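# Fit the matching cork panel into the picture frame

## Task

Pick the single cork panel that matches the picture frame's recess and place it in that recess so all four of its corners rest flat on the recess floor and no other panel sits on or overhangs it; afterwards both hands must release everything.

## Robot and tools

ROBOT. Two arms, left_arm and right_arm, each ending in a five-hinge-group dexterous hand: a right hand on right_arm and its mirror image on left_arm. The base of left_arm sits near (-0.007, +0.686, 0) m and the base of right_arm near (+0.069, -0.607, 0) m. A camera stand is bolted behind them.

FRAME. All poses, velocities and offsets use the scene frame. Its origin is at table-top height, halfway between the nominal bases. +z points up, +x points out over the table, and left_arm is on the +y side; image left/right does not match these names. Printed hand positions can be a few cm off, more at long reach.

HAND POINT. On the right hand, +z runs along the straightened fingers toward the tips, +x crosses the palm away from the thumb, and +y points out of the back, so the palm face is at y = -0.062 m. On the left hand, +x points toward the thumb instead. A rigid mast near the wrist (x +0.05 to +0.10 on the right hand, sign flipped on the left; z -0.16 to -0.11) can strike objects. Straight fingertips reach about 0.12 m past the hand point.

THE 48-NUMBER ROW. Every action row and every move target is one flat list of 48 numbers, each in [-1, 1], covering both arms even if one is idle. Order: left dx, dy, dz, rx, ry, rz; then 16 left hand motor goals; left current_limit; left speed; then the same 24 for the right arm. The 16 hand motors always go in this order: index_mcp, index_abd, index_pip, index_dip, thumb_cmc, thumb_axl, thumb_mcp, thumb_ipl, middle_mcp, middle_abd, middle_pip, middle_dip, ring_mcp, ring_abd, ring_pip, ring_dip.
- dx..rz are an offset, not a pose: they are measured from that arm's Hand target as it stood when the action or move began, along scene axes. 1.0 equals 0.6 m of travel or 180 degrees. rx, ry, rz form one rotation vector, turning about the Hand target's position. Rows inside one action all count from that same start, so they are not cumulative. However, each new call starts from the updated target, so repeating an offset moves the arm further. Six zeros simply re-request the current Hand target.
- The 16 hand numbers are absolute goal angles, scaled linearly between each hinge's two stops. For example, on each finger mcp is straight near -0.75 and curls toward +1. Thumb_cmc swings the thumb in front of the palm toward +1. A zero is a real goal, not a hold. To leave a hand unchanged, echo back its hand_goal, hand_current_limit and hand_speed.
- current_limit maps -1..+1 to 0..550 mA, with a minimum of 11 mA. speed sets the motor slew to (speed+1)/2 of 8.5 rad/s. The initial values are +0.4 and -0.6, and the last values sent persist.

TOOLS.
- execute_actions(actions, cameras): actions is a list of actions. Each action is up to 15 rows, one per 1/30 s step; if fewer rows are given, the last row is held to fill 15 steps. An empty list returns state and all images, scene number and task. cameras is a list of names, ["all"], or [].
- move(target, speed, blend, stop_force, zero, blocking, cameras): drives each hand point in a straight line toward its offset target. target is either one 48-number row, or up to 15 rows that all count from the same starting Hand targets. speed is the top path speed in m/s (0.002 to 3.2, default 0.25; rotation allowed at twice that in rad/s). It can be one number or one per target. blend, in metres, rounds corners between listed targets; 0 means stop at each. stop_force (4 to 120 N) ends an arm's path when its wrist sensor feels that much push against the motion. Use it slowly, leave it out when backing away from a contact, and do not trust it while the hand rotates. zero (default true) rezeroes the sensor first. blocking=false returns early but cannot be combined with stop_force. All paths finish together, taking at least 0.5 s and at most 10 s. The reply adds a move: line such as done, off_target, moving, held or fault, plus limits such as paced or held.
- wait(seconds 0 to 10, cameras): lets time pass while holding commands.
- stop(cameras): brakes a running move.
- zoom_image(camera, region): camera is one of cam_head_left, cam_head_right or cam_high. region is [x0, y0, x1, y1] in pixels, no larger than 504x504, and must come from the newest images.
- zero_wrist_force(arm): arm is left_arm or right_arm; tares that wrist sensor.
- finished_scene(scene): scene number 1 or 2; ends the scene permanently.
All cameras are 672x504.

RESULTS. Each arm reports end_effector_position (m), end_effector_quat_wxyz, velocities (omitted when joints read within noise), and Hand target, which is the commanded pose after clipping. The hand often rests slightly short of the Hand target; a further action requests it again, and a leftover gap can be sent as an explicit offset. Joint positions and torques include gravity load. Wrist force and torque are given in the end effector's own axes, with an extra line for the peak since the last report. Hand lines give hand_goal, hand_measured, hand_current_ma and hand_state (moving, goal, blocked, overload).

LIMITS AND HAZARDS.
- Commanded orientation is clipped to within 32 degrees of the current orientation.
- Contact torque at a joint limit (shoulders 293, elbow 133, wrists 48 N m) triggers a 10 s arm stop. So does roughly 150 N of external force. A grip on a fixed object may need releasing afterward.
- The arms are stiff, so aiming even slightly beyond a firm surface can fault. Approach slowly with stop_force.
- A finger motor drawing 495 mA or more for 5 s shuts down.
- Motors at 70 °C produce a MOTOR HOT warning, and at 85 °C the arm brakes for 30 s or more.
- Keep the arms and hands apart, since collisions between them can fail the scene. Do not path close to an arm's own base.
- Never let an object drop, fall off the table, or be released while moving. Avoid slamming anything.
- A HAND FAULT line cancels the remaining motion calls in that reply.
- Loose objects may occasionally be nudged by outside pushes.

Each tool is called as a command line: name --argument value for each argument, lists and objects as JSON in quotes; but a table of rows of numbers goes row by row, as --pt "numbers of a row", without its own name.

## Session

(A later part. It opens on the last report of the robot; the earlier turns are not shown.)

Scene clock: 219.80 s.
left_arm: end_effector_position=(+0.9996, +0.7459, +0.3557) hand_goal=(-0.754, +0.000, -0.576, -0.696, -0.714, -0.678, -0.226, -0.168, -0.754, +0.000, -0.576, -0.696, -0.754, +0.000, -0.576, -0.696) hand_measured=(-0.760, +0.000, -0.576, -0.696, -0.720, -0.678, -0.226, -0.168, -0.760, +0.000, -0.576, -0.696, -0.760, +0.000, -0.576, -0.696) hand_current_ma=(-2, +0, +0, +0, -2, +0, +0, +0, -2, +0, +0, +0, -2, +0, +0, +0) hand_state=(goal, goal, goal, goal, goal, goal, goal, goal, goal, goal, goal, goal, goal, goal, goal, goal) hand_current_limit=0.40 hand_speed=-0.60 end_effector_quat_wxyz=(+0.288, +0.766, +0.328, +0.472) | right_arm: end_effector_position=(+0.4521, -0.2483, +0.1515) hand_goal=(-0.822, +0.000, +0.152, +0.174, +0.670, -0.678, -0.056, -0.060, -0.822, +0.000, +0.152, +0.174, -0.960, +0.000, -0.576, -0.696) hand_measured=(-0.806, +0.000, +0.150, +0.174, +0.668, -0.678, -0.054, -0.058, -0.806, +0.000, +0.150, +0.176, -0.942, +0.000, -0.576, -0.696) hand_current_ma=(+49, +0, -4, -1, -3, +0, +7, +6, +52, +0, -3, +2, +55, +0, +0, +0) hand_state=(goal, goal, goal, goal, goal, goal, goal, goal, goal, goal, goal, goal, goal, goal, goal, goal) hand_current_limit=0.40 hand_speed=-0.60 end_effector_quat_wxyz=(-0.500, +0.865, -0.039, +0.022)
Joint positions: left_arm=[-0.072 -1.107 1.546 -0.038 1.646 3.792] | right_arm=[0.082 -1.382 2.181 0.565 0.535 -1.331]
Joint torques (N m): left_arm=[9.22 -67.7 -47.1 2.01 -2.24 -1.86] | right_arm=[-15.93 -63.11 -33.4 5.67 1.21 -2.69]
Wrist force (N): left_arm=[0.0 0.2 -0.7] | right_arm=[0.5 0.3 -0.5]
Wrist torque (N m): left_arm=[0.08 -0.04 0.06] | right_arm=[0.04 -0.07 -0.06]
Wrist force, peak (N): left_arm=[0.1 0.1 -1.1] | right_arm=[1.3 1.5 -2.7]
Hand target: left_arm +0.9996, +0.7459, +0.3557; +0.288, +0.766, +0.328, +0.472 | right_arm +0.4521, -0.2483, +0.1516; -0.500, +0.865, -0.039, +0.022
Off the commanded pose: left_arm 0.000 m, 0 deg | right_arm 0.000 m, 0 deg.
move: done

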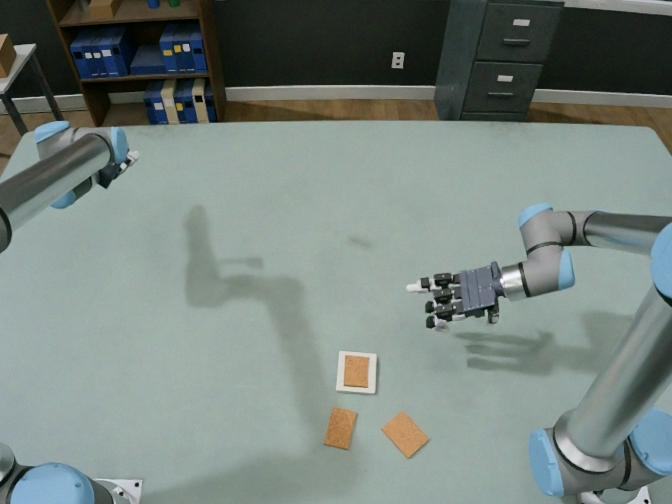

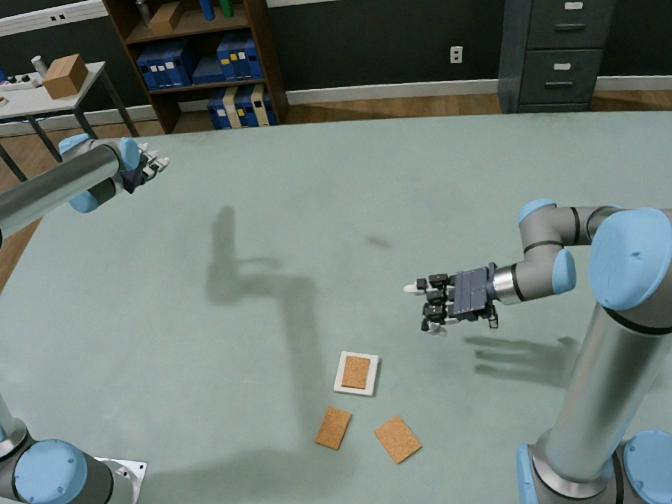

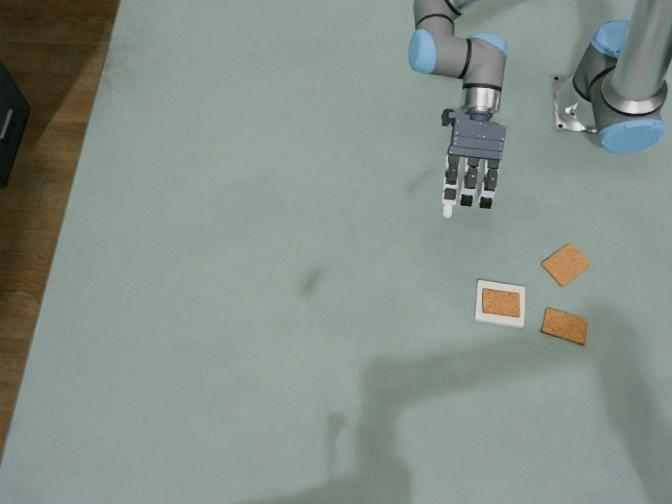

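zoom_image --camera "cam_high" --region '[475, 282, 505, 320]'

zoom_image --camera "cam_high" --region '[500, 282, 530, 328]'

zoom_image --camera "cam_head_left" --region '[335, 372, 380, 396]'

zoom_image --camera "cam_head_right" --region '[332, 372, 377, 400]'

Scaled by 13.263 from the camera's 672x504 image, which has a finer 960x720 frame.

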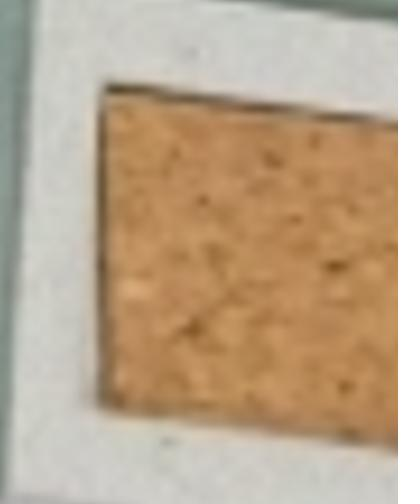

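Scaled by 10.957 from the camera's 672x504 image, which has a finer 960x720 frame.

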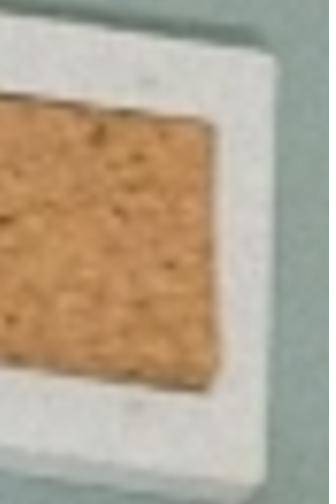

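Scaled by 11.200 from the camera's 672x504 image, which has a finer 960x720 frame.

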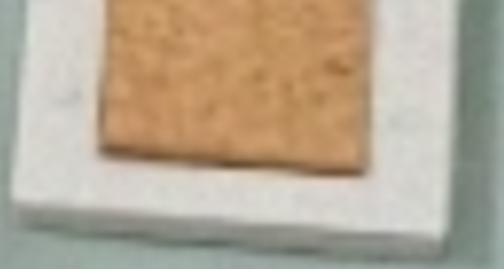

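Scaled by 11.200 from the camera's 672x504 image, which has a finer 960x720 frame.

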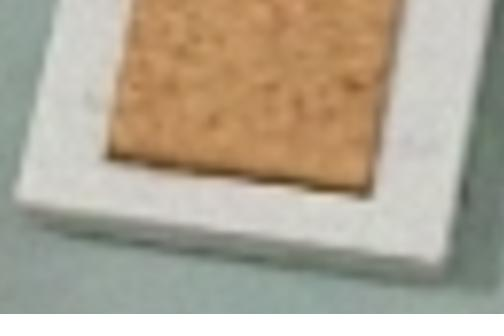

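move --pt "0 0 0 0 0 0 -0.754 0 -0.576 -0.696 -0.714 -0.678 -0.226 -0.168 -0.754 0 -0.576 -0.696 -0.754 0 -0.576 -0.696 0.4 -0.6 -0.065 0.5648 0 0 0 0 -0.959 0 -0.577 -0.696 0.671 -0.677 -0.056 -0.059 -0.959 0 -0.577 -0.696 -0.959 0 -0.576 -0.696 0.4 -0.6" --pt "0 0 0 0 0 0 -0.754 0 -0.576 -0.696 -0.714 -0.678 -0.226 -0.168 -0.754 0 -0.576 -0.696 -0.754 0 -0.576 -0.696 0.4 -0.6 -0.065 0.5648 -0.17 0 0 0 -0.959 0 -0.577 -0.696 0.671 -0.677 -0.056 -0.059 -0.959 0 -0.577 -0.696 -0.959 0 -0.576 -0.696 0.4 -0.6" --speed 0.2 --blend '[0.02,0]'

move --target '[0,0,0,0,0,0,-0.754,0,-0.576,-0.696,-0.714,-0.678,-0.226,-0.168,-0.754,0,-0.576,-0.696,-0.754,0,-0.576,-0.696,0.4,-0.6,0,0,-0.03,0,0,0,-0.959,0,-0.577,-0.696,0.671,-0.677,-0.056,-0.059,-0.959,0,-0.577,-0.696,-0.959,0,-0.576,-0.696,0.4,-0.6]' --speed 0.008 --stop_force 4 --cameras '["all"]'

zoom_image --camera "cam_head_left" --region '[320, 330, 400, 400]'

Scene clock: 240.07 s.
left_arm: end_effector_position=(+0.9996, +0.7459, +0.3557) hand_goal=(-0.754, +0.000, -0.576, -0.696, -0.714, -0.678, -0.226, -0.168, -0.754, +0.000, -0.576, -0.696, -0.754, +0.000, -0.576, -0.696) hand_measured=(-0.760, +0.000, -0.576, -0.696, -0.720, -0.678, -0.226, -0.168, -0.760, +0.000, -0.576, -0.696, -0.760, +0.000, -0.576, -0.696) hand_current_ma=(-2, +0, +0, +0, -2, +0, +0, +0, -2, +0, +0, +0, -2, +0, +0, +0) hand_state=(goal, goal, goal, goal, goal, goal, goal, goal, goal, goal, goal, goal, goal, goal, goal, goal) hand_current_limit=0.40 hand_speed=-0.60 end_effector_quat_wxyz=(+0.288, +0.766, +0.328, +0.472) | right_arm: end_effector_position=(+0.4131, +0.0905, +0.0496) hand_goal=(-0.960, +0.000, -0.578, -0.696, +0.670, -0.678, -0.056, -0.060, -0.960, +0.000, -0.578, -0.696, -0.960, +0.000, -0.576, -0.696) hand_measured=(-0.940, +0.000, -0.570, -0.692, +0.668, -0.678, -0.054, -0.058, -0.938, +0.000, -0.572, -0.692, -0.942, +0.000, -0.576, -0.696) hand_current_ma=(+64, +0, +19, +8, -3, +0, +6, +6, +68, +0, +17, +7, +55, +0, +0, +0) hand_state=(goal, goal, goal, goal, goal, goal, goal, goal, blocked, goal, goal, goal, goal, goal, goal, goal) hand_current_limit=0.40 hand_speed=-0.60 end_effector_quat_wxyz=(-0.500, +0.865, -0.039, +0.022)
Joint positions: left_arm=[-0.072 -1.107 1.546 -0.038 1.646 3.792] | right_arm=[0.752 -1.119 1.876 -0.076 0.916 -0.458]
Joint torques (N m): left_arm=[8.64 -66.77 -47.51 1.96 -2.22 -1.55] | right_arm=[13.09 -67.26 -35.06 -0.79 0.09 3.39]
Wrist force (N): left_arm=[0.0 -0.4 -0.4] | right_arm=[-0.2 -0.4 -0.4]
Wrist torque (N m): left_arm=[-0.02 -0.02 0.08] | right_arm=[-0.03 0.04 0.00]
Wrist force, peak (N): left_arm=[-0.1 0.7 -1.1] | right_arm=[1.2 1.5 -2.1]
Hand target: left_arm +0.9996, +0.7459, +0.3557; +0.288, +0.766, +0.328, +0.472 | right_arm +0.4131, +0.0905, +0.0496; -0.500, +0.865, -0.039, +0.022
Off the commanded pose: left_arm 0.000 m, 0 deg | right_arm 0.000 m, 0 deg.
move: done

Scene clock: 242.13 s.
left_arm: end_effector_position=(+0.9996, +0.7459, +0.3557) hand_goal=(-0.754, +0.000, -0.576, -0.696, -0.714, -0.678, -0.226, -0.168, -0.754, +0.000, -0.576, -0.696, -0.754, +0.000, -0.576, -0.696) hand_measured=(-0.760, +0.000, -0.576, -0.696, -0.720, -0.678, -0.226, -0.168, -0.760, +0.000, -0.576, -0.696, -0.760, +0.000, -0.576, -0.696) hand_current_ma=(-2, +0, +0, +0, -2, +0, +0, +0, -2, +0, +0, +0, -2, +0, +0, +0) hand_state=(goal, goal, goal, goal, goal, goal, goal, goal, goal, goal, goal, goal, goal, goal, goal, goal) hand_current_limit=0.40 hand_speed=-0.60 end_effector_quat_wxyz=(+0.288, +0.766, +0.328, +0.472) | right_arm: end_effector_position=(+0.4131, +0.0905, +0.0427) hand_goal=(-0.960, +0.000, -0.578, -0.696, +0.670, -0.678, -0.056, -0.060, -0.960, +0.000, -0.578, -0.696, -0.960, +0.000, -0.576, -0.696) hand_measured=(-0.940, +0.000, -0.570, -0.692, +0.668, -0.678, -0.054, -0.056, -0.938, +0.000, -0.572, -0.692, -0.942, +0.000, -0.576, -0.696) hand_current_ma=(+64, +0, +19, +8, -3, +0, +4, +11, +68, +0, +17, +7, +55, +0, +0, +0) hand_state=(goal, goal, goal, goal, goal, goal, goal, goal, blocked, goal, goal, goal, goal, goal, goal, goal) hand_current_limit=0.40 hand_speed=-0.60 end_effector_quat_wxyz=(-0.500, +0.865, -0.039, +0.022)
Joint positions: left_arm=[-0.072 -1.107 1.546 -0.038 1.646 3.792] | right_arm=[0.752 -1.111 1.879 -0.088 0.916 -0.458]
Joint torques (N m): left_arm=[8.86 -66.6 -47.2 1.99 -2.08 -1.66] | right_arm=[13.56 -87.81 -36.47 2.87 1.52 2.03]
Wrist force (N): left_arm=[0.0 0.1 -0.5] | right_arm=[-0.1 -3.9 -1.8]
Wrist torque (N m): left_arm=[0.04 -0.03 0.07] | right_arm=[-0.31 0.00 0.05]
Wrist force, peak (N): left_arm=[-0.4 0.7 -0.9] | right_arm=[-0.6 -6.8 -3.1]
Hand target: left_arm +0.9996, +0.7459, +0.3557; +0.288, +0.766, +0.328, +0.472 | right_arm +0.4131, +0.0905, +0.0427; -0.500, +0.865, -0.039, +0.022 (not the last commanded pose)
Off the commanded pose: left_arm 0.000 m, 0 deg | right_arm 0.011 m, 0 deg.
move: contact (right_arm)

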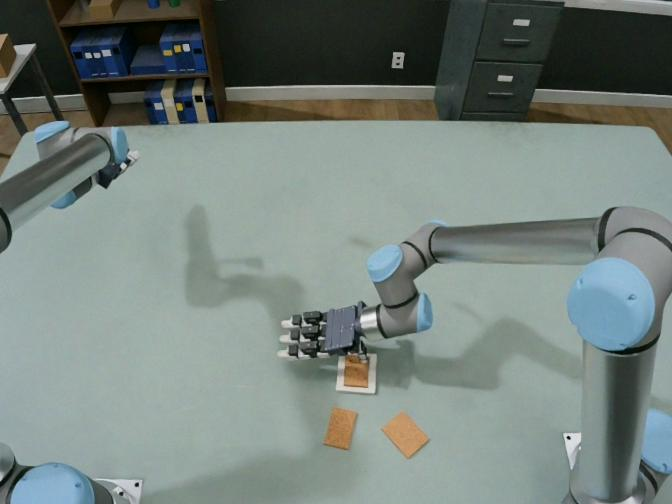

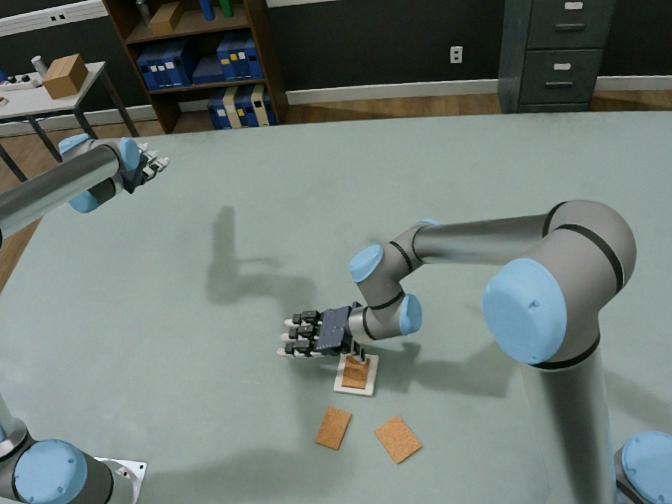

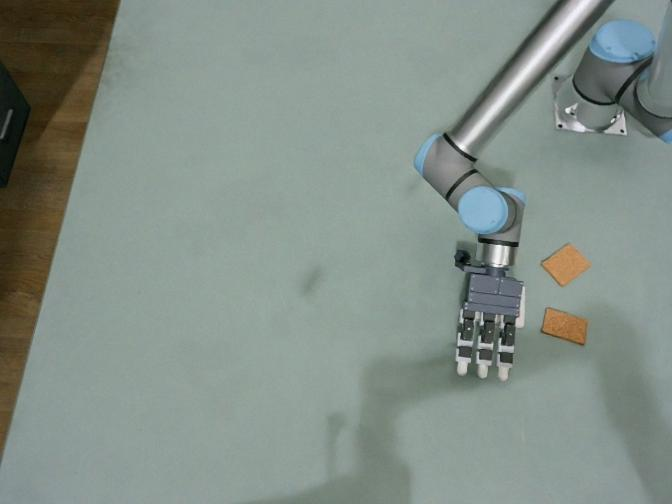

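Scaled by 6.300 from the camera's 672x504 image, which has a finer 960x720 frame.

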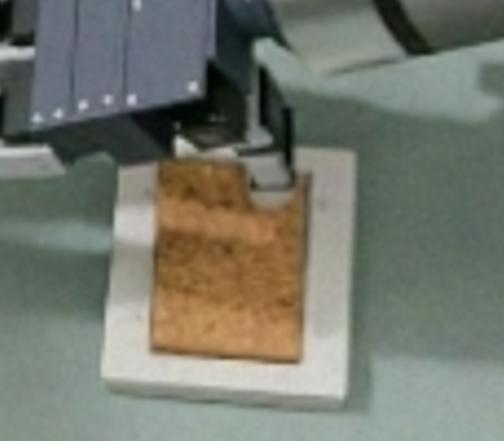

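move --pt "0 0 0 0 0 0 -0.754 0 -0.576 -0.696 -0.714 -0.678 -0.226 -0.168 -0.754 0 -0.576 -0.696 -0.754 0 -0.576 -0.696 0.4 -0.6 0 0 0.012 0 0 0 -0.959 0 -0.577 -0.696 0.671 -0.677 -0.056 -0.059 -0.959 0 -0.577 -0.696 -0.959 0 -0.576 -0.696 0.4 -0.6" --pt "0 0 0 0 0 0 -0.754 0 -0.576 -0.696 -0.714 -0.678 -0.226 -0.168 -0.754 0 -0.576 -0.696 -0.754 0 -0.576 -0.696 0.4 -0.6 -0.1027 0.0107 0.012 0 0 0 -0.959 0 -0.577 -0.696 0.671 -0.677 -0.056 -0.059 -0.959 0 -0.577 -0.696 -0.959 0 -0.576 -0.696 0.4 -0.6" --speed 0.08 --blend '[0.002,0]'

move --target '[0,0,0,0,0,0,-0.754,0,-0.576,-0.696,-0.714,-0.678,-0.226,-0.168,-0.754,0,-0.576,-0.696,-0.754,0,-0.576,-0.696,0.4,-0.6,0,0,-0.03,0,0,0,-0.959,0,-0.577,-0.696,0.671,-0.677,-0.056,-0.059,-0.959,0,-0.577,-0.696,-0.959,0,-0.576,-0.696,0.4,-0.6]' --speed 0.006 --stop_force 4 --cameras '["cam_head_left"]'

zoom_image --camera "cam_head_left" --region '[320, 330, 400, 400]'

Scene clock: 246.20 s.
left_arm: end_effector_position=(+0.9996, +0.7459, +0.3557) hand_goal=(-0.754, +0.000, -0.576, -0.696, -0.714, -0.678, -0.226, -0.168, -0.754, +0.000, -0.576, -0.696, -0.754, +0.000, -0.576, -0.696) hand_measured=(-0.760, +0.000, -0.576, -0.696, -0.720, -0.678, -0.226, -0.168, -0.760, +0.000, -0.576, -0.696, -0.760, +0.000, -0.576, -0.696) hand_current_ma=(-2, +0, +0, +0, -2, +0, +0, +0, -2, +0, +0, +0, -2, +0, +0, +0) hand_state=(goal, goal, goal, goal, goal, goal, goal, goal, goal, goal, goal, goal, goal, goal, goal, goal) hand_current_limit=0.40 hand_speed=-0.60 end_effector_quat_wxyz=(+0.288, +0.766, +0.328, +0.472) | right_arm: end_effector_position=(+0.3513, +0.0970, +0.0500) hand_goal=(-0.960, +0.000, -0.578, -0.696, +0.670, -0.678, -0.056, -0.060, -0.960, +0.000, -0.578, -0.696, -0.960, +0.000, -0.576, -0.696) hand_measured=(-0.940, +0.000, -0.570, -0.692, +0.668, -0.678, -0.054, -0.058, -0.940, +0.000, -0.572, -0.692, -0.942, +0.000, -0.576, -0.696) hand_current_ma=(+64, +0, +19, +8, -3, +0, +4, +7, +68, +0, +17, +7, +55, +0, +0, +0) hand_state=(goal, goal, goal, goal, goal, goal, goal, goal, blocked, goal, goal, goal, goal, goal, goal, goal) hand_current_limit=0.40 hand_speed=-0.60 end_effector_quat_wxyz=(-0.500, +0.865, -0.039, +0.022) end_effector_velocity=(+0.005, +0.000, +0.000) end_effector_angular_velocity=(+0.001, +0.000, +0.001)
Joint positions: left_arm=[-0.072 -1.107 1.546 -0.038 1.646 3.792] | right_arm=[0.83 -1.161 1.937 -0.13 0.978 -0.398]
Joint velocities: left_arm=[within noise] | right_arm=[-0.006 0.004 -0.005 0.004 -0.006 -0.005]
Joint torques (N m): left_arm=[7.87 -67.03 -47.85 2.11 -2.04 -1.47] | right_arm=[-16.89 -49.93 -35.82 2.29 -3.3 -2.05]
Wrist force (N): left_arm=[-0.3 -0.2 -0.2] | right_arm=[-0.1 0.2 -0.1]
Wrist torque (N m): left_arm=[-0.03 0.02 0.05] | right_arm=[0.01 0.03 -0.09]
Wrist force, peak (N): left_arm=[0.0 0.4 -1.2] | right_arm=[-0.7 -4.1 -2.1]
Hand target: left_arm +0.9996, +0.7459, +0.3557; +0.288, +0.766, +0.328, +0.472 | right_arm +0.3515, +0.0970, +0.0499; -0.500, +0.865, -0.039, +0.022
Off the commanded pose: left_arm 0.000 m, 0 deg | right_arm 0.000 m, 0 deg.
move: done

Scene clock: 248.63 s.
left_arm: end_effector_position=(+0.9996, +0.7459, +0.3557) hand_goal=(-0.754, +0.000, -0.576, -0.696, -0.714, -0.678, -0.226, -0.168, -0.754, +0.000, -0.576, -0.696, -0.754, +0.000, -0.576, -0.696) hand_measured=(-0.760, +0.000, -0.576, -0.696, -0.720, -0.678, -0.226, -0.168, -0.760, +0.000, -0.576, -0.696, -0.760, +0.000, -0.576, -0.696) hand_current_ma=(-2, +0, +0, +0, -2, +0, +0, +0, -2, +0, +0, +0, -2, +0, +0, +0) hand_state=(goal, goal, goal, goal, goal, goal, goal, goal, goal, goal, goal, goal, goal, goal, goal, goal) hand_current_limit=0.40 hand_speed=-0.60 end_effector_quat_wxyz=(+0.288, +0.766, +0.328, +0.472) | right_arm: end_effector_position=(+0.3515, +0.0970, +0.0426) hand_goal=(-0.960, +0.000, -0.578, -0.696, +0.670, -0.678, -0.056, -0.060, -0.960, +0.000, -0.578, -0.696, -0.960, +0.000, -0.576, -0.696) hand_measured=(-0.940, +0.000, -0.570, -0.692, +0.668, -0.678, -0.054, -0.056, -0.940, +0.000, -0.572, -0.692, -0.942, +0.000, -0.576, -0.696) hand_current_ma=(+64, +0, +19, +8, -6, +0, +8, +12, +68, +0, +17, +7, +55, +0, +0, +0) hand_state=(goal, goal, goal, goal, goal, goal, goal, goal, blocked, goal, goal, goal, goal, goal, goal, goal) hand_current_limit=0.40 hand_speed=-0.60 end_effector_quat_wxyz=(-0.500, +0.865, -0.039, +0.022)
Joint positions: left_arm=[-0.072 -1.107 1.546 -0.038 1.646 3.792] | right_arm=[0.83 -1.152 1.94 -0.143 0.977 -0.398]
Joint torques (N m): left_arm=[8.47 -67.46 -47.38 2.07 -2.15 -1.49] | right_arm=[-15.48 -83.21 -36.29 2.64 -1.08 -2.63]
Wrist force (N): left_arm=[-0.2 0.2 -0.6] | right_arm=[-0.9 -4.2 -1.7]
Wrist torque (N m): left_arm=[0.06 -0.01 0.05] | right_arm=[-0.34 0.10 -0.05]
Wrist force, peak (N): left_arm=[0.0 0.1 -1.1] | right_arm=[-1.0 -6.1 -2.5]
Hand target: left_arm +0.9996, +0.7459, +0.3557; +0.288, +0.766, +0.328, +0.472 | right_arm +0.3515, +0.0970, +0.0426; -0.500, +0.865, -0.039, +0.022 (not the last commanded pose)
Off the commanded pose: left_arm 0.000 m, 0 deg | right_arm 0.011 m, 0 deg.
move: contact (right_arm)
Images, in order (width x height): cam_head_left 672x504.

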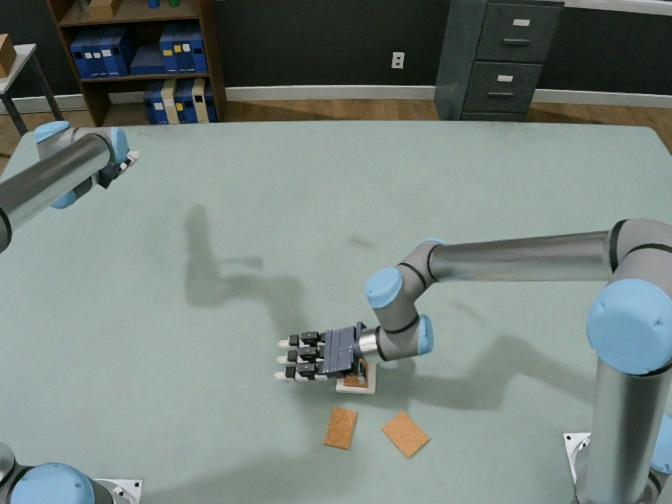

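Scaled by 6.300 from the camera's 672x504 image, which has a finer 960x720 frame.

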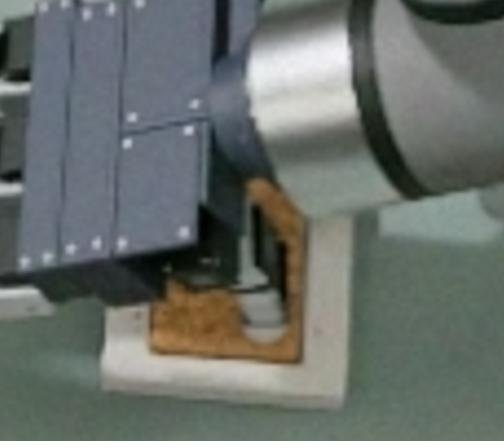

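move --pt "0 0 0 0 0 0 -0.754 0 -0.576 -0.696 -0.714 -0.678 -0.226 -0.168 -0.754 0 -0.576 -0.696 -0.754 0 -0.576 -0.696 0.4 -0.6 0 0 0.01 0 0 0 -0.959 0 -0.577 -0.696 0.671 -0.677 -0.056 -0.059 -0.959 0 -0.577 -0.696 -0.959 0 -0.576 -0.696 0.4 -0.6" --pt "0 0 0 0 0 0 -0.754 0 -0.576 -0.696 -0.714 -0.678 -0.226 -0.168 -0.754 0 -0.576 -0.696 -0.754 0 -0.576 -0.696 0.4 -0.6 0.0063 0.0597 0.01 0 0 0 -0.959 0 -0.577 -0.696 0.671 -0.677 -0.056 -0.059 -0.959 0 -0.577 -0.696 -0.959 0 -0.576 -0.696 0.4 -0.6" --speed 0.08 --blend '[0.002,0]'

move --target '[0,0,0,0,0,0,-0.754,0,-0.576,-0.696,-0.714,-0.678,-0.226,-0.168,-0.754,0,-0.576,-0.696,-0.754,0,-0.576,-0.696,0.4,-0.6,0,0,-0.03,0,0,0,-0.959,0,-0.577,-0.696,0.671,-0.677,-0.056,-0.059,-0.959,0,-0.577,-0.696,-0.959,0,-0.576,-0.696,0.4,-0.6]' --speed 0.006 --stop_force 4

move --pt "0 0 0 0 0 0 -0.754 0 -0.576 -0.696 -0.714 -0.678 -0.226 -0.168 -0.754 0 -0.576 -0.696 -0.754 0 -0.576 -0.696 0.4 -0.6 0 0 0.01 0 0 0 -0.959 0 -0.577 -0.696 0.671 -0.677 -0.056 -0.059 -0.959 0 -0.577 -0.696 -0.959 0 -0.576 -0.696 0.4 -0.6" --pt "0 0 0 0 0 0 -0.754 0 -0.576 -0.696 -0.714 -0.678 -0.226 -0.168 -0.754 0 -0.576 -0.696 -0.754 0 -0.576 -0.696 0.4 -0.6 0.1027 -0.0107 0.01 0 0 0 -0.959 0 -0.577 -0.696 0.671 -0.677 -0.056 -0.059 -0.959 0 -0.577 -0.696 -0.959 0 -0.576 -0.696 0.4 -0.6" --speed 0.08 --blend '[0.002,0]'

move --target '[0,0,0,0,0,0,-0.754,0,-0.576,-0.696,-0.714,-0.678,-0.226,-0.168,-0.754,0,-0.576,-0.696,-0.754,0,-0.576,-0.696,0.4,-0.6,0,0,-0.03,0,0,0,-0.959,0,-0.577,-0.696,0.671,-0.677,-0.056,-0.059,-0.959,0,-0.577,-0.696,-0.959,0,-0.576,-0.696,0.4,-0.6]' --speed 0.006 --stop_force 4

move --pt "0 0 0 0 0 0 -0.754 0 -0.576 -0.696 -0.714 -0.678 -0.226 -0.168 -0.754 0 -0.576 -0.696 -0.754 0 -0.576 -0.696 0.4 -0.6 0 0 0.01 0 0 0 -0.959 0 -0.577 -0.696 0.671 -0.677 -0.056 -0.059 -0.959 0 -0.577 -0.696 -0.959 0 -0.576 -0.696 0.4 -0.6" --pt "0 0 0 0 0 0 -0.754 0 -0.576 -0.696 -0.714 -0.678 -0.226 -0.168 -0.754 0 -0.576 -0.696 -0.754 0 -0.576 -0.696 0.4 -0.6 -0.0618 -0.0942 0.01 0 0 0 -0.959 0 -0.577 -0.696 0.671 -0.677 -0.056 -0.059 -0.959 0 -0.577 -0.696 -0.959 0 -0.576 -0.696 0.4 -0.6" --speed 0.08 --blend '[0.002,0]'

move --target '[0,0,0,0,0,0,-0.754,0,-0.576,-0.696,-0.714,-0.678,-0.226,-0.168,-0.754,0,-0.576,-0.696,-0.754,0,-0.576,-0.696,0.4,-0.6,0,0,-0.035,0,0,0,-0.959,0,-0.577,-0.696,0.671,-0.677,-0.056,-0.059,-0.959,0,-0.577,-0.696,-0.959,0,-0.576,-0.696,0.4,-0.6]' --speed 0.006 --stop_force 4 --cameras '["cam_head_left"]'

zoom_image --camera "cam_head_left" --region '[320, 330, 400, 400]'

Scene clock: 254.23 s.
left_arm: end_effector_position=(+0.9996, +0.7459, +0.3557) hand_goal=(-0.754, +0.000, -0.576, -0.696, -0.714, -0.678, -0.226, -0.168, -0.754, +0.000, -0.576, -0.696, -0.754, +0.000, -0.576, -0.696) hand_measured=(-0.760, +0.000, -0.576, -0.696, -0.720, -0.678, -0.226, -0.168, -0.760, +0.000, -0.576, -0.696, -0.760, +0.000, -0.576, -0.696) hand_current_ma=(-2, +0, +0, +0, -2, +0, +0, +0, -2, +0, +0, +0, -2, +0, +0, +0) hand_state=(goal, goal, goal, goal, goal, goal, goal, goal, goal, goal, goal, goal, goal, goal, goal, goal) hand_current_limit=0.40 hand_speed=-0.60 end_effector_quat_wxyz=(+0.288, +0.766, +0.328, +0.472) | right_arm: end_effector_position=(+0.3552, +0.1328, +0.0485) hand_goal=(-0.960, +0.000, -0.578, -0.696, +0.670, -0.678, -0.056, -0.060, -0.960, +0.000, -0.578, -0.696, -0.960, +0.000, -0.576, -0.696) hand_measured=(-0.940, +0.000, -0.570, -0.692, +0.668, -0.678, -0.054, -0.058, -0.940, +0.000, -0.572, -0.692, -0.942, +0.000, -0.576, -0.696) hand_current_ma=(+64, +0, +19, +8, -6, +0, +8, +7, +68, +0, +17, +7, +55, +0, +0, +0) hand_state=(goal, goal, goal, goal, goal, goal, goal, goal, blocked, goal, goal, goal, goal, goal, goal, goal) hand_current_limit=0.40 hand_speed=-0.60 end_effector_quat_wxyz=(-0.500, +0.865, -0.039, +0.022)
Joint positions: left_arm=[-0.072 -1.107 1.546 -0.038 1.646 3.792] | right_arm=[0.868 -1.118 1.869 -0.119 1.007 -0.372]
Joint torques (N m): left_arm=[8.37 -67.24 -47.28 1.97 -1.91 -1.38] | right_arm=[-16.91 -95.5 -25.88 -1.03 -2.88 -1.98]
Wrist force (N): left_arm=[0.1 -0.4 -0.4] | right_arm=[0.2 0.1 -0.4]
Wrist torque (N m): left_arm=[-0.03 -0.04 0.08] | right_arm=[0.03 0.03 -0.07]
Wrist force, peak (N): left_arm=[0.2 0.7 -1.2] | right_arm=[-0.6 -4.5 -2.0]
Hand target: left_arm +0.9996, +0.7459, +0.3557; +0.288, +0.766, +0.328, +0.472 | right_arm +0.3553, +0.1328, +0.0486; -0.500, +0.865, -0.039, +0.022
Off the commanded pose: left_arm 0.000 m, 0 deg | right_arm 0.000 m, 0 deg.
move: done

Scene clock: 256.80 s.
left_arm: end_effector_position=(+0.9996, +0.7459, +0.3557) hand_goal=(-0.754, +0.000, -0.576, -0.696, -0.714, -0.678, -0.226, -0.168, -0.754, +0.000, -0.576, -0.696, -0.754, +0.000, -0.576, -0.696) hand_measured=(-0.760, +0.000, -0.576, -0.696, -0.720, -0.678, -0.226, -0.168, -0.760, +0.000, -0.576, -0.696, -0.760, +0.000, -0.576, -0.696) hand_current_ma=(-2, +0, +0, +0, -2, +0, +0, +0, -2, +0, +0, +0, -2, +0, +0, +0) hand_state=(goal, goal, goal, goal, goal, goal, goal, goal, goal, goal, goal, goal, goal, goal, goal, goal) hand_current_limit=0.40 hand_speed=-0.60 end_effector_quat_wxyz=(+0.288, +0.766, +0.328, +0.472) | right_arm: end_effector_position=(+0.3553, +0.1328, +0.0406) hand_goal=(-0.960, +0.000, -0.578, -0.696, +0.670, -0.678, -0.056, -0.060, -0.960, +0.000, -0.578, -0.696, -0.960, +0.000, -0.576, -0.696) hand_measured=(-0.940, +0.000, -0.570, -0.692, +0.668, -0.678, -0.054, -0.058, -0.940, +0.000, -0.572, -0.692, -0.942, +0.000, -0.576, -0.696) hand_current_ma=(+64, +0, +19, +8, -5, +0, +4, +8, +68, +0, +17, +7, +55, +0, +0, +0) hand_state=(goal, goal, goal, goal, goal, goal, goal, goal, blocked, goal, goal, goal, goal, goal, goal, goal) hand_current_limit=0.40 hand_speed=-0.60 end_effector_quat_wxyz=(-0.500, +0.865, -0.039, +0.022)
Joint positions: left_arm=[-0.072 -1.107 1.546 -0.038 1.646 3.792] | right_arm=[0.867 -1.109 1.873 -0.132 1.007 -0.372]
Joint torques (N m): left_arm=[7.34 -67.05 -47.5 1.96 -2.07 -1.21] | right_arm=[-16.06 -87.44 -37.62 2.56 -0.14 -2.14]
Wrist force (N): left_arm=[0.3 0.1 -0.7] | right_arm=[-0.3 -4.3 -1.8]
Wrist torque (N m): left_arm=[0.07 -0.07 0.10] | right_arm=[-0.34 0.06 -0.03]
Wrist force, peak (N): left_arm=[0.1 0.1 -1.1] | right_arm=[-1.0 -6.3 -2.9]
Hand target: left_arm +0.9996, +0.7459, +0.3557; +0.288, +0.766, +0.328, +0.472 | right_arm +0.3553, +0.1328, +0.0406; -0.500, +0.865, -0.039, +0.022 (not the last commanded pose)
Off the commanded pose: left_arm 0.000 m, 0 deg | right_arm 0.010 m, 0 deg.
move: contact (right_arm)

Scene clock: 257.93 s.
left_arm: end_effector_position=(+0.9996, +0.7459, +0.3557) hand_goal=(-0.754, +0.000, -0.576, -0.696, -0.714, -0.678, -0.226, -0.168, -0.754, +0.000, -0.576, -0.696, -0.754, +0.000, -0.576, -0.696) hand_measured=(-0.760, +0.000, -0.576, -0.696, -0.720, -0.678, -0.226, -0.168, -0.760, +0.000, -0.576, -0.696, -0.760, +0.000, -0.576, -0.696) hand_current_ma=(-2, +0, +0, +0, -2, +0, +0, +0, -2, +0, +0, +0, -2, +0, +0, +0) hand_state=(goal, goal, goal, goal, goal, goal, goal, goal, goal, goal, goal, goal, goal, goal, goal, goal) hand_current_limit=0.40 hand_speed=-0.60 end_effector_quat_wxyz=(+0.288, +0.766, +0.328, +0.472) | right_arm: end_effector_position=(+0.4171, +0.1264, +0.0465) hand_goal=(-0.960, +0.000, -0.578, -0.696, +0.670, -0.678, -0.056, -0.060, -0.960, +0.000, -0.578, -0.696, -0.960, +0.000, -0.576, -0.696) hand_measured=(-0.940, +0.000, -0.570, -0.692, +0.668, -0.678, -0.054, -0.058, -0.940, +0.000, -0.572, -0.692, -0.942, +0.000, -0.576, -0.696) hand_current_ma=(+64, +0, +19, +8, -5, +0, +4, +7, +68, +0, +17, +7, +55, +0, +0, +0) hand_state=(goal, goal, goal, goal, goal, goal, goal, goal, blocked, goal, goal, goal, goal, goal, goal, goal) hand_current_limit=0.40 hand_speed=-0.60 end_effector_quat_wxyz=(-0.500, +0.865, -0.039, +0.022) end_effector_velocity=(-0.004, +0.001, -0.001) end_effector_angular_velocity=(+0.000, +0.000, -0.001)
Joint positions: left_arm=[-0.072 -1.107 1.546 -0.038 1.646 3.792] | right_arm=[0.791 -1.077 1.811 -0.071 0.946 -0.428]
Joint velocities: left_arm=[within noise] | right_arm=[0.005 -0.002 0.005 -0.005 0.005 0.005]
Joint torques (N m): left_arm=[7.41 -68.12 -47.5 2.03 -2 -1.25] | right_arm=[12.65 -92.55 -23.58 -0.87 1.66 2.62]
Wrist force (N): left_arm=[0.2 0.3 -0.7] | right_arm=[-0.1 -0.6 -0.1]
Wrist torque (N m): left_arm=[0.08 -0.06 0.08] | right_arm=[-0.11 0.00 0.00]
Wrist force, peak (N): left_arm=[-0.2 0.2 -1.0] | right_arm=[-0.6 -3.8 -1.7]
Hand target: left_arm +0.9996, +0.7459, +0.3557; +0.288, +0.766, +0.328, +0.472 | right_arm +0.4169, +0.1264, +0.0466; -0.500, +0.865, -0.039, +0.022
Off the commanded pose: left_arm 0.000 m, 0 deg | right_arm 0.000 m, 0 deg.
move: done

Scene clock: 260.17 s.
left_arm: end_effector_position=(+0.9996, +0.7459, +0.3557) hand_goal=(-0.754, +0.000, -0.576, -0.696, -0.714, -0.678, -0.226, -0.168, -0.754, +0.000, -0.576, -0.696, -0.754, +0.000, -0.576, -0.696) hand_measured=(-0.760, +0.000, -0.576, -0.696, -0.720, -0.678, -0.226, -0.168, -0.760, +0.000, -0.576, -0.696, -0.760, +0.000, -0.576, -0.696) hand_current_ma=(-2, +0, +0, +0, -2, +0, +0, +0, -2, +0, +0, +0, -2, +0, +0, +0) hand_state=(goal, goal, goal, goal, goal, goal, goal, goal, goal, goal, goal, goal, goal, goal, goal, goal) hand_current_limit=0.40 hand_speed=-0.60 end_effector_quat_wxyz=(+0.288, +0.766, +0.328, +0.472) | right_arm: end_effector_position=(+0.4169, +0.1264, +0.0406) hand_goal=(-0.960, +0.000, -0.578, -0.696, +0.670, -0.678, -0.056, -0.060, -0.960, +0.000, -0.578, -0.696, -0.960, +0.000, -0.576, -0.696) hand_measured=(-0.940, +0.000, -0.570, -0.692, +0.668, -0.678, -0.054, -0.058, -0.940, +0.000, -0.572, -0.692, -0.942, +0.000, -0.576, -0.696) hand_current_ma=(+64, +0, +19, +8, -5, +0, +3, +8, +68, +0, +17, +7, +55, +0, +0, +0) hand_state=(goal, goal, goal, goal, goal, goal, goal, goal, blocked, goal, goal, goal, goal, goal, goal, goal) hand_current_limit=0.40 hand_speed=-0.60 end_effector_quat_wxyz=(-0.500, +0.865, -0.039, +0.022)
Joint positions: left_arm=[-0.072 -1.107 1.546 -0.038 1.646 3.792] | right_arm=[0.791 -1.071 1.814 -0.081 0.946 -0.427]
Joint torques (N m): left_arm=[6.68 -66.72 -47.31 1.97 -2 -1.23] | right_arm=[13.17 -92.58 -36.66 2.71 1.84 2.09]
Wrist force (N): left_arm=[0.2 0.0 -0.9] | right_arm=[-0.2 -4.9 -1.7]
Wrist torque (N m): left_arm=[0.06 -0.06 0.08] | right_arm=[-0.44 -0.01 -0.01]
Wrist force, peak (N): left_arm=[-0.5 0.3 -1.1] | right_arm=[-0.9 -7.0 -2.6]
Hand target: left_arm +0.9996, +0.7459, +0.3557; +0.288, +0.766, +0.328, +0.472 | right_arm +0.4169, +0.1264, +0.0406; -0.500, +0.865, -0.039, +0.022 (not the last commanded pose)
Off the commanded pose: left_arm 0.000 m, 0 deg | right_arm 0.012 m, 0 deg.
move: contact (right_arm)

Scene clock: 261.40 s.
left_arm: end_effector_position=(+0.9996, +0.7459, +0.3557) hand_goal=(-0.754, +0.000, -0.576, -0.696, -0.714, -0.678, -0.226, -0.168, -0.754, +0.000, -0.576, -0.696, -0.754, +0.000, -0.576, -0.696) hand_measured=(-0.760, +0.000, -0.576, -0.696, -0.720, -0.678, -0.226, -0.168, -0.760, +0.000, -0.576, -0.696, -0.760, +0.000, -0.576, -0.696) hand_current_ma=(-2, +0, +0, +0, -2, +0, +0, +0, -2, +0, +0, +0, -2, +0, +0, +0) hand_state=(goal, goal, goal, goal, goal, goal, goal, goal, goal, goal, goal, goal, goal, goal, goal, goal) hand_current_limit=0.40 hand_speed=-0.60 end_effector_quat_wxyz=(+0.288, +0.766, +0.328, +0.472) | right_arm: end_effector_position=(+0.3800, +0.0699, +0.0467) hand_goal=(-0.960, +0.000, -0.578, -0.696, +0.670, -0.678, -0.056, -0.060, -0.960, +0.000, -0.578, -0.696, -0.960, +0.000, -0.576, -0.696) hand_measured=(-0.940, +0.000, -0.570, -0.692, +0.668, -0.678, -0.054, -0.058, -0.940, +0.000, -0.572, -0.692, -0.942, +0.000, -0.576, -0.696) hand_current_ma=(+64, +0, +18, +8, -4, +0, +3, +7, +68, +0, +17, +7, +55, +0, +0, +0) hand_state=(goal, goal, goal, goal, goal, goal, goal, goal, blocked, goal, goal, goal, goal, goal, goal, goal) hand_current_limit=0.40 hand_speed=-0.60 end_effector_quat_wxyz=(-0.500, +0.865, -0.039, +0.022)
Joint positions: left_arm=[-0.072 -1.107 1.546 -0.038 1.646 3.792] | right_arm=[0.762 -1.162 1.952 -0.115 0.923 -0.45]
Joint torques (N m): left_arm=[7.73 -67.31 -47.35 1.96 -1.94 -1.26] | right_arm=[14.96 -48.87 -39.73 3.02 2.08 2.46]
Wrist force (N): left_arm=[0.1 0.0 -0.1] | right_arm=[0.0 -0.4 -0.2]
Wrist torque (N m): left_arm=[0.00 -0.03 0.07] | right_arm=[-0.07 0.00 0.06]
Wrist force, peak (N): left_arm=[-0.3 -0.1 -1.0] | right_arm=[-0.4 -4.4 -1.9]
Hand target: left_arm +0.9996, +0.7459, +0.3557; +0.288, +0.766, +0.328, +0.472 | right_arm +0.3798, +0.0699, +0.0466; -0.500, +0.865, -0.039, +0.022
Off the commanded pose: left_arm 0.000 m, 0 deg | right_arm 0.000 m, 0 deg.
move: done

Scene clock: 263.97 s.
left_arm: end_effector_position=(+0.9996, +0.7459, +0.3557) hand_goal=(-0.754, +0.000, -0.576, -0.696, -0.714, -0.678, -0.226, -0.168, -0.754, +0.000, -0.576, -0.696, -0.754, +0.000, -0.576, -0.696) hand_measured=(-0.760, +0.000, -0.576, -0.696, -0.720, -0.678, -0.226, -0.168, -0.760, +0.000, -0.576, -0.696, -0.760, +0.000, -0.576, -0.696) hand_current_ma=(-2, +0, +0, +0, -2, +0, +0, +0, -2, +0, +0, +0, -2, +0, +0, +0) hand_state=(goal, goal, goal, goal, goal, goal, goal, goal, goal, goal, goal, goal, goal, goal, goal, goal) hand_current_limit=0.40 hand_speed=-0.60 end_effector_quat_wxyz=(+0.288, +0.766, +0.328, +0.472) | right_arm: end_effector_position=(+0.3798, +0.0699, +0.0384) hand_goal=(-0.960, +0.000, -0.578, -0.696, +0.670, -0.678, -0.056, -0.060, -0.960, +0.000, -0.578, -0.696, -0.960, +0.000, -0.576, -0.696) hand_measured=(-0.940, +0.000, -0.570, -0.692, +0.668, -0.678, -0.056, -0.058, -0.940, +0.000, -0.572, -0.692, -0.942, +0.000, -0.576, -0.696) hand_current_ma=(+64, +0, +18, +8, -4, +0, +2, +8, +68, +0, +17, +7, +55, +0, +0, +0) hand_state=(goal, goal, goal, goal, goal, goal, goal, goal, blocked, goal, goal, goal, goal, goal, goal, goal) hand_current_limit=0.40 hand_speed=-0.60 end_effector_quat_wxyz=(-0.500, +0.865, -0.039, +0.022)
Joint positions: left_arm=[-0.072 -1.107 1.546 -0.038 1.646 3.792] | right_arm=[0.762 -1.152 1.956 -0.129 0.924 -0.45]
Joint torques (N m): left_arm=[8.73 -68.2 -46.82 1.9 -1.91 -0.98] | right_arm=[11.5 -81.55 -34.99 2.92 2.04 1.96]
Wrist force (N): left_arm=[0.0 0.2 -0.6] | right_arm=[-0.8 -4.5 -2.2]
Wrist torque (N m): left_arm=[0.07 -0.03 0.06] | right_arm=[-0.36 0.08 0.03]
Wrist force, peak (N): left_arm=[-0.4 0.6 -1.1] | right_arm=[-0.6 -7.2 -3.5]
Hand target: left_arm +0.9996, +0.7459, +0.3557; +0.288, +0.766, +0.328, +0.472 | right_arm +0.3798, +0.0699, +0.0385; -0.500, +0.865, -0.039, +0.022 (not the last commanded pose)
Off the commanded pose: left_arm 0.000 m, 0 deg | right_arm 0.013 m, 0 deg.
move: contact (right_arm)
Images, in order (width x height): cam_head_left 672x504.

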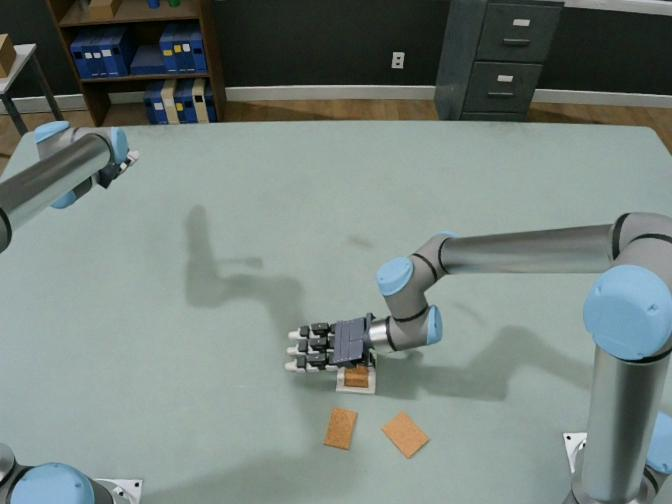

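Scaled by 6.300 from the camera's 672x504 image, which has a finer 960x720 frame.

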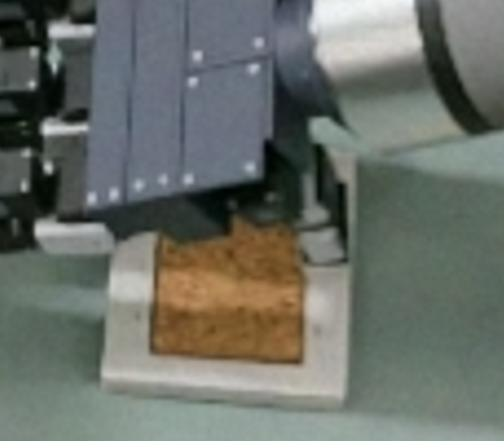

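move --target '[0,0,0,0,0,0,-0.754,0,-0.576,-0.696,-0.714,-0.678,-0.226,-0.168,-0.754,0,-0.576,-0.696,-0.754,0,-0.576,-0.696,0.4,-0.6,0,0,0.002,0,0,0,-0.959,0,-0.577,-0.696,0.671,-0.677,-0.056,-0.059,-0.959,0,-0.577,-0.696,-0.959,0,-0.576,-0.696,0.4,-0.6]' --speed 0.01

move --target '[0,0,0,0,0,0,-0.754,0,-0.576,-0.696,-0.714,-0.678,-0.226,-0.168,-0.754,0,-0.576,-0.696,-0.754,0,-0.576,-0.696,0.4,-0.6,0.0012,0.0117,0,0,0,0,-0.959,0,-0.577,-0.696,0.671,-0.677,-0.056,-0.059,-0.959,0,-0.577,-0.696,-0.959,0,-0.576,-0.696,0.4,-0.6]' --speed 0.006 --stop_force 5 --cameras '["all"]'

zoom_image --camera "cam_head_left" --region '[320, 330, 400, 400]'

Scene clock: 267.97 s.
left_arm: end_effector_position=(+0.9996, +0.7459, +0.3557) hand_goal=(-0.754, +0.000, -0.576, -0.696, -0.714, -0.678, -0.226, -0.168, -0.754, +0.000, -0.576, -0.696, -0.754, +0.000, -0.576, -0.696) hand_measured=(-0.760, +0.000, -0.576, -0.696, -0.720, -0.678, -0.226, -0.168, -0.760, +0.000, -0.576, -0.696, -0.760, +0.000, -0.576, -0.696) hand_current_ma=(-2, +0, +0, +0, -2, +0, +0, +0, -2, +0, +0, +0, -2, +0, +0, +0) hand_state=(goal, goal, goal, goal, goal, goal, goal, goal, goal, goal, goal, goal, goal, goal, goal, goal) hand_current_limit=0.40 hand_speed=-0.60 end_effector_quat_wxyz=(+0.288, +0.766, +0.328, +0.472) | right_arm: end_effector_position=(+0.3798, +0.0699, +0.0397) hand_goal=(-0.960, +0.000, -0.578, -0.696, +0.670, -0.678, -0.056, -0.060, -0.960, +0.000, -0.578, -0.696, -0.960, +0.000, -0.576, -0.696) hand_measured=(-0.940, +0.000, -0.570, -0.692, +0.668, -0.678, -0.056, -0.058, -0.940, +0.000, -0.572, -0.692, -0.942, +0.000, -0.576, -0.696) hand_current_ma=(+64, +0, +18, +8, -4, +0, +2, +7, +68, +0, +17, +7, +55, +0, +0, +0) hand_state=(goal, goal, goal, goal, goal, goal, goal, goal, blocked, goal, goal, goal, goal, goal, goal, goal) hand_current_limit=0.40 hand_speed=-0.60 end_effector_quat_wxyz=(-0.500, +0.865, -0.039, +0.022)
Joint positions: left_arm=[-0.072 -1.107 1.546 -0.038 1.646 3.792] | right_arm=[0.762 -1.153 1.956 -0.127 0.924 -0.45]
Joint torques (N m): left_arm=[5.87 -67.26 -47.52 2.07 -1.82 -1.04] | right_arm=[1.94 -79.88 -36.76 1.93 1.51 -0.79]
Wrist force (N): left_arm=[0.3 0.1 -0.2] | right_arm=[0.0 -0.2 -0.2]
Wrist torque (N m): left_arm=[0.02 -0.05 0.09] | right_arm=[-0.04 0.00 0.04]
Wrist force, peak (N): left_arm=[0.1 -0.2 -1.2] | right_arm=[-0.3 -4.9 -2.3]
Hand target: left_arm +0.9996, +0.7459, +0.3557; +0.288, +0.766, +0.328, +0.472 | right_arm +0.3798, +0.0699, +0.0397; -0.500, +0.865, -0.039, +0.022
Off the commanded pose: left_arm 0.000 m, 0 deg | right_arm 0.000 m, 0 deg.
move: done

Scene clock: 269.77 s.
left_arm: end_effector_position=(+0.9996, +0.7459, +0.3557) hand_goal=(-0.754, +0.000, -0.576, -0.696, -0.714, -0.678, -0.226, -0.168, -0.754, +0.000, -0.576, -0.696, -0.754, +0.000, -0.576, -0.696) hand_measured=(-0.760, +0.000, -0.576, -0.696, -0.720, -0.678, -0.226, -0.168, -0.760, +0.000, -0.576, -0.696, -0.760, +0.000, -0.576, -0.696) hand_current_ma=(-2, +0, +0, +0, -2, +0, +0, +0, -2, +0, +0, +0, -2, +0, +0, +0) hand_state=(goal, goal, goal, goal, goal, goal, goal, goal, goal, goal, goal, goal, goal, goal, goal, goal) hand_current_limit=0.40 hand_speed=-0.60 end_effector_quat_wxyz=(+0.288, +0.766, +0.328, +0.472) | right_arm: end_effector_position=(+0.3805, +0.0769, +0.0396) hand_goal=(-0.960, +0.000, -0.578, -0.696, +0.670, -0.678, -0.056, -0.060, -0.960, +0.000, -0.578, -0.696, -0.960, +0.000, -0.576, -0.696) hand_measured=(-0.940, +0.000, -0.570, -0.692, +0.668, -0.678, -0.060, -0.062, -0.940, +0.000, -0.572, -0.692, -0.942, +0.000, -0.576, -0.696) hand_current_ma=(+64, +0, +18, +8, -4, +0, -15, -7, +68, +0, +17, +7, +55, +0, +0, +0) hand_state=(goal, goal, goal, goal, goal, goal, goal, goal, blocked, goal, goal, goal, goal, goal, goal, goal) hand_current_limit=0.40 hand_speed=-0.60 end_effector_quat_wxyz=(-0.500, +0.865, -0.039, +0.022)
Joint positions: left_arm=[-0.072 -1.107 1.546 -0.038 1.646 3.792] | right_arm=[0.771 -1.146 1.943 -0.125 0.93 -0.443]
Joint torques (N m): left_arm=[6.88 -67.88 -47.41 1.85 -1.7 -1] | right_arm=[-3.29 -68.6 -23.38 2.28 -1.33 0.1]
Wrist force (N): left_arm=[0.3 0.1 -0.6] | right_arm=[0.1 -0.7 -0.8]
Wrist torque (N m): left_arm=[0.05 -0.07 0.09] | right_arm=[-0.12 -0.01 -0.15]
Wrist force, peak (N): left_arm=[0.1 0.8 -0.8] | right_arm=[-0.3 -0.4 -1.3]
Hand target: left_arm +0.9996, +0.7459, +0.3557; +0.288, +0.766, +0.328, +0.472 | right_arm +0.3806, +0.0769, +0.0397; -0.500, +0.865, -0.039, +0.022
Off the commanded pose: left_arm 0.000 m, 0 deg | right_arm 0.000 m, 0 deg.
move: done

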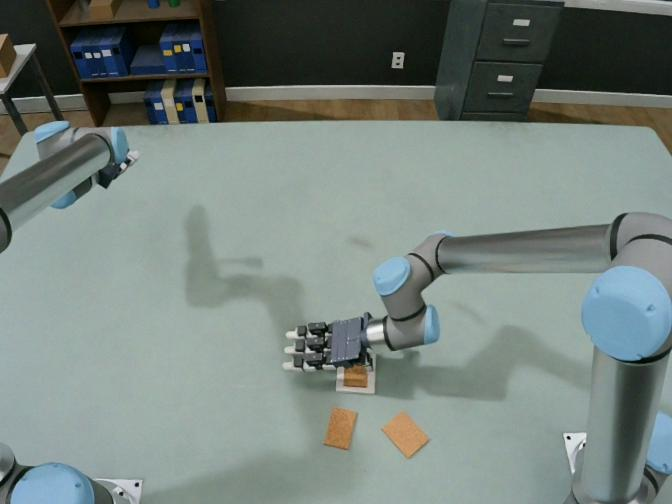

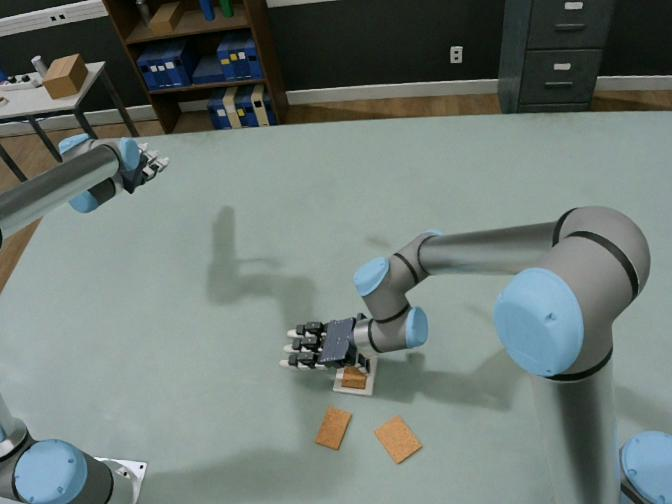

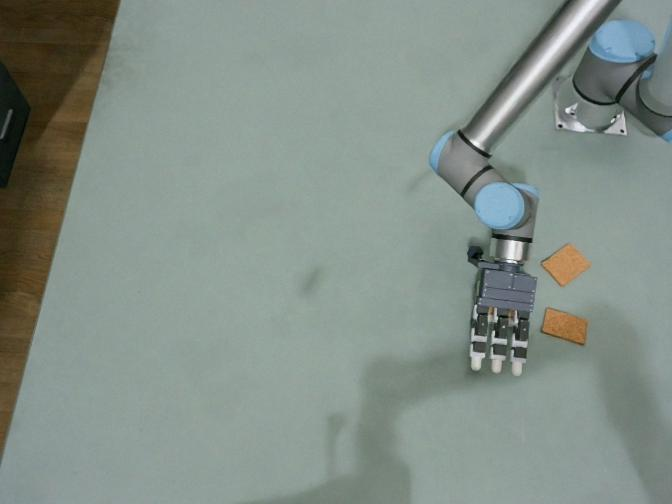

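Scaled by 6.300 from the camera's 672x504 image, which has a finer 960x720 frame.

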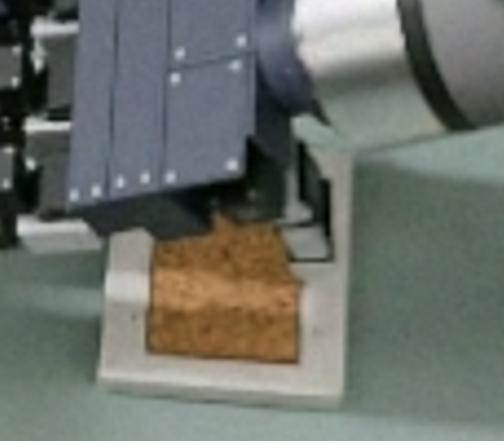

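move --pt "0 0 0 0 0 0 -0.754 0 -0.576 -0.696 -0.714 -0.678 -0.226 -0.168 -0.754 0 -0.576 -0.696 -0.754 0 -0.576 -0.696 0.4 -0.6 0 0 0.018 0 0 0 -0.959 0 -0.577 -0.696 0.671 -0.677 -0.056 -0.059 -0.959 0 -0.577 -0.696 -0.959 0 -0.576 -0.696 0.4 -0.6" --pt "0 0 0 0 0 0 -0.754 0 -0.576 -0.696 -0.714 -0.678 -0.226 -0.168 -0.754 0 -0.576 -0.696 -0.754 0 -0.576 -0.696 0.4 -0.6 0.0028 0.03 0.018 0 0 0 -0.959 0 -0.577 -0.696 0.671 -0.677 -0.056 -0.059 -0.959 0 -0.577 -0.696 -0.959 0 -0.576 -0.696 0.4 -0.6" --speed 0.08 --blend '[0.002,0]'

move --target '[0,0,0,0,0,0,-0.754,0,-0.576,-0.696,-0.714,-0.678,-0.226,-0.168,-0.754,0,-0.576,-0.696,-0.754,0,-0.576,-0.696,0.4,-0.6,0,0,-0.03,0,0,0,-0.959,0,-0.577,-0.696,0.671,-0.677,-0.056,-0.059,-0.959,0,-0.577,-0.696,-0.959,0,-0.576,-0.696,0.4,-0.6]' --speed 0.006 --stop_force 4

Scene clock: 272.93 s.
left_arm: end_effector_position=(+0.9996, +0.7459, +0.3557) hand_goal=(-0.754, +0.000, -0.576, -0.696, -0.714, -0.678, -0.226, -0.168, -0.754, +0.000, -0.576, -0.696, -0.754, +0.000, -0.576, -0.696) hand_measured=(-0.760, +0.000, -0.576, -0.696, -0.720, -0.678, -0.226, -0.168, -0.760, +0.000, -0.576, -0.696, -0.760, +0.000, -0.576, -0.696) hand_current_ma=(-2, +0, +0, +0, -2, +0, +0, +0, -2, +0, +0, +0, -2, +0, +0, +0) hand_state=(goal, goal, goal, goal, goal, goal, goal, goal, goal, goal, goal, goal, goal, goal, goal, goal) hand_current_limit=0.40 hand_speed=-0.60 end_effector_quat_wxyz=(+0.288, +0.766, +0.328, +0.472) | right_arm: end_effector_position=(+0.3822, +0.0949, +0.0504) hand_goal=(-0.960, +0.000, -0.578, -0.696, +0.670, -0.678, -0.056, -0.060, -0.960, +0.000, -0.578, -0.696, -0.960, +0.000, -0.576, -0.696) hand_measured=(-0.940, +0.000, -0.570, -0.692, +0.668, -0.678, -0.056, -0.062, -0.940, +0.000, -0.572, -0.692, -0.942, +0.000, -0.576, -0.696) hand_current_ma=(+64, +0, +18, +8, -4, +0, -2, -6, +68, +0, +17, +7, +55, +0, +0, +0) hand_state=(goal, goal, goal, goal, goal, goal, goal, goal, blocked, goal, goal, goal, goal, goal, goal, goal) hand_current_limit=0.40 hand_speed=-0.60 end_effector_quat_wxyz=(-0.500, +0.865, -0.039, +0.022)
Joint positions: left_arm=[-0.072 -1.107 1.546 -0.038 1.646 3.792] | right_arm=[0.792 -1.14 1.905 -0.103 0.947 -0.427]
Joint torques (N m): left_arm=[6.63 -66.79 -47.78 1.88 -1.79 -0.89] | right_arm=[-17.23 -86.91 -24.39 -0.07 -2.91 -3.24]
Wrist force (N): left_arm=[-0.2 0.2 -0.8] | right_arm=[-0.1 -0.3 -0.4]
Wrist torque (N m): left_arm=[0.09 -0.01 0.05] | right_arm=[-0.02 0.03 -0.13]
Wrist force, peak (N): left_arm=[-0.2 0.5 -0.9] | right_arm=[-0.2 -0.5 -1.5]
Hand target: left_arm +0.9996, +0.7459, +0.3557; +0.288, +0.766, +0.328, +0.472 | right_arm +0.3822, +0.0949, +0.0505; -0.500, +0.865, -0.039, +0.022
Off the commanded pose: left_arm 0.000 m, 0 deg | right_arm 0.000 m, 0 deg.
move: done

Scene clock: 275.83 s.
left_arm: end_effector_position=(+0.9996, +0.7459, +0.3557) hand_goal=(-0.754, +0.000, -0.576, -0.696, -0.714, -0.678, -0.226, -0.168, -0.754, +0.000, -0.576, -0.696, -0.754, +0.000, -0.576, -0.696) hand_measured=(-0.760, +0.000, -0.576, -0.696, -0.720, -0.678, -0.226, -0.168, -0.760, +0.000, -0.576, -0.696, -0.760, +0.000, -0.576, -0.696) hand_current_ma=(-2, +0, +0, +0, -2, +0, +0, +0, -2, +0, +0, +0, -2, +0, +0, +0) hand_state=(goal, goal, goal, goal, goal, goal, goal, goal, goal, goal, goal, goal, goal, goal, goal, goal) hand_current_limit=0.40 hand_speed=-0.60 end_effector_quat_wxyz=(+0.288, +0.766, +0.328, +0.472) | right_arm: end_effector_position=(+0.3822, +0.0949, +0.0404) hand_goal=(-0.960, +0.000, -0.578, -0.696, +0.670, -0.678, -0.056, -0.060, -0.960, +0.000, -0.578, -0.696, -0.960, +0.000, -0.576, -0.696) hand_measured=(-0.940, +0.000, -0.570, -0.692, +0.668, -0.678, -0.058, -0.060, -0.940, +0.000, -0.572, -0.692, -0.942, +0.000, -0.576, -0.696) hand_current_ma=(+64, +0, +18, +8, -4, +0, -5, +0, +68, +0, +17, +7, +55, +0, +0, +0) hand_state=(goal, goal, goal, goal, goal, goal, goal, goal, blocked, goal, goal, goal, goal, goal, goal, goal) hand_current_limit=0.40 hand_speed=-0.60 end_effector_quat_wxyz=(-0.500, +0.865, -0.039, +0.022)
Joint positions: left_arm=[-0.072 -1.107 1.546 -0.038 1.646 3.792] | right_arm=[0.791 -1.128 1.91 -0.12 0.947 -0.427]
Joint torques (N m): left_arm=[5.87 -67.03 -47.36 2.03 -1.57 -0.85] | right_arm=[-14.38 -86.68 -36.15 2.51 -1.23 -2.56]
Wrist force (N): left_arm=[0.0 0.1 -0.8] | right_arm=[-0.5 -3.4 -2.0]
Wrist torque (N m): left_arm=[0.08 -0.03 0.07] | right_arm=[-0.27 0.05 -0.08]
Wrist force, peak (N): left_arm=[-0.2 0.5 -1.1] | right_arm=[-0.7 -6.0 -2.9]
Hand target: left_arm +0.9996, +0.7459, +0.3557; +0.288, +0.766, +0.328, +0.472 | right_arm +0.3822, +0.0949, +0.0404; -0.500, +0.865, -0.039, +0.022 (not the last commanded pose)
Off the commanded pose: left_arm 0.000 m, 0 deg | right_arm 0.008 m, 0 deg.
move: contact (right_arm)


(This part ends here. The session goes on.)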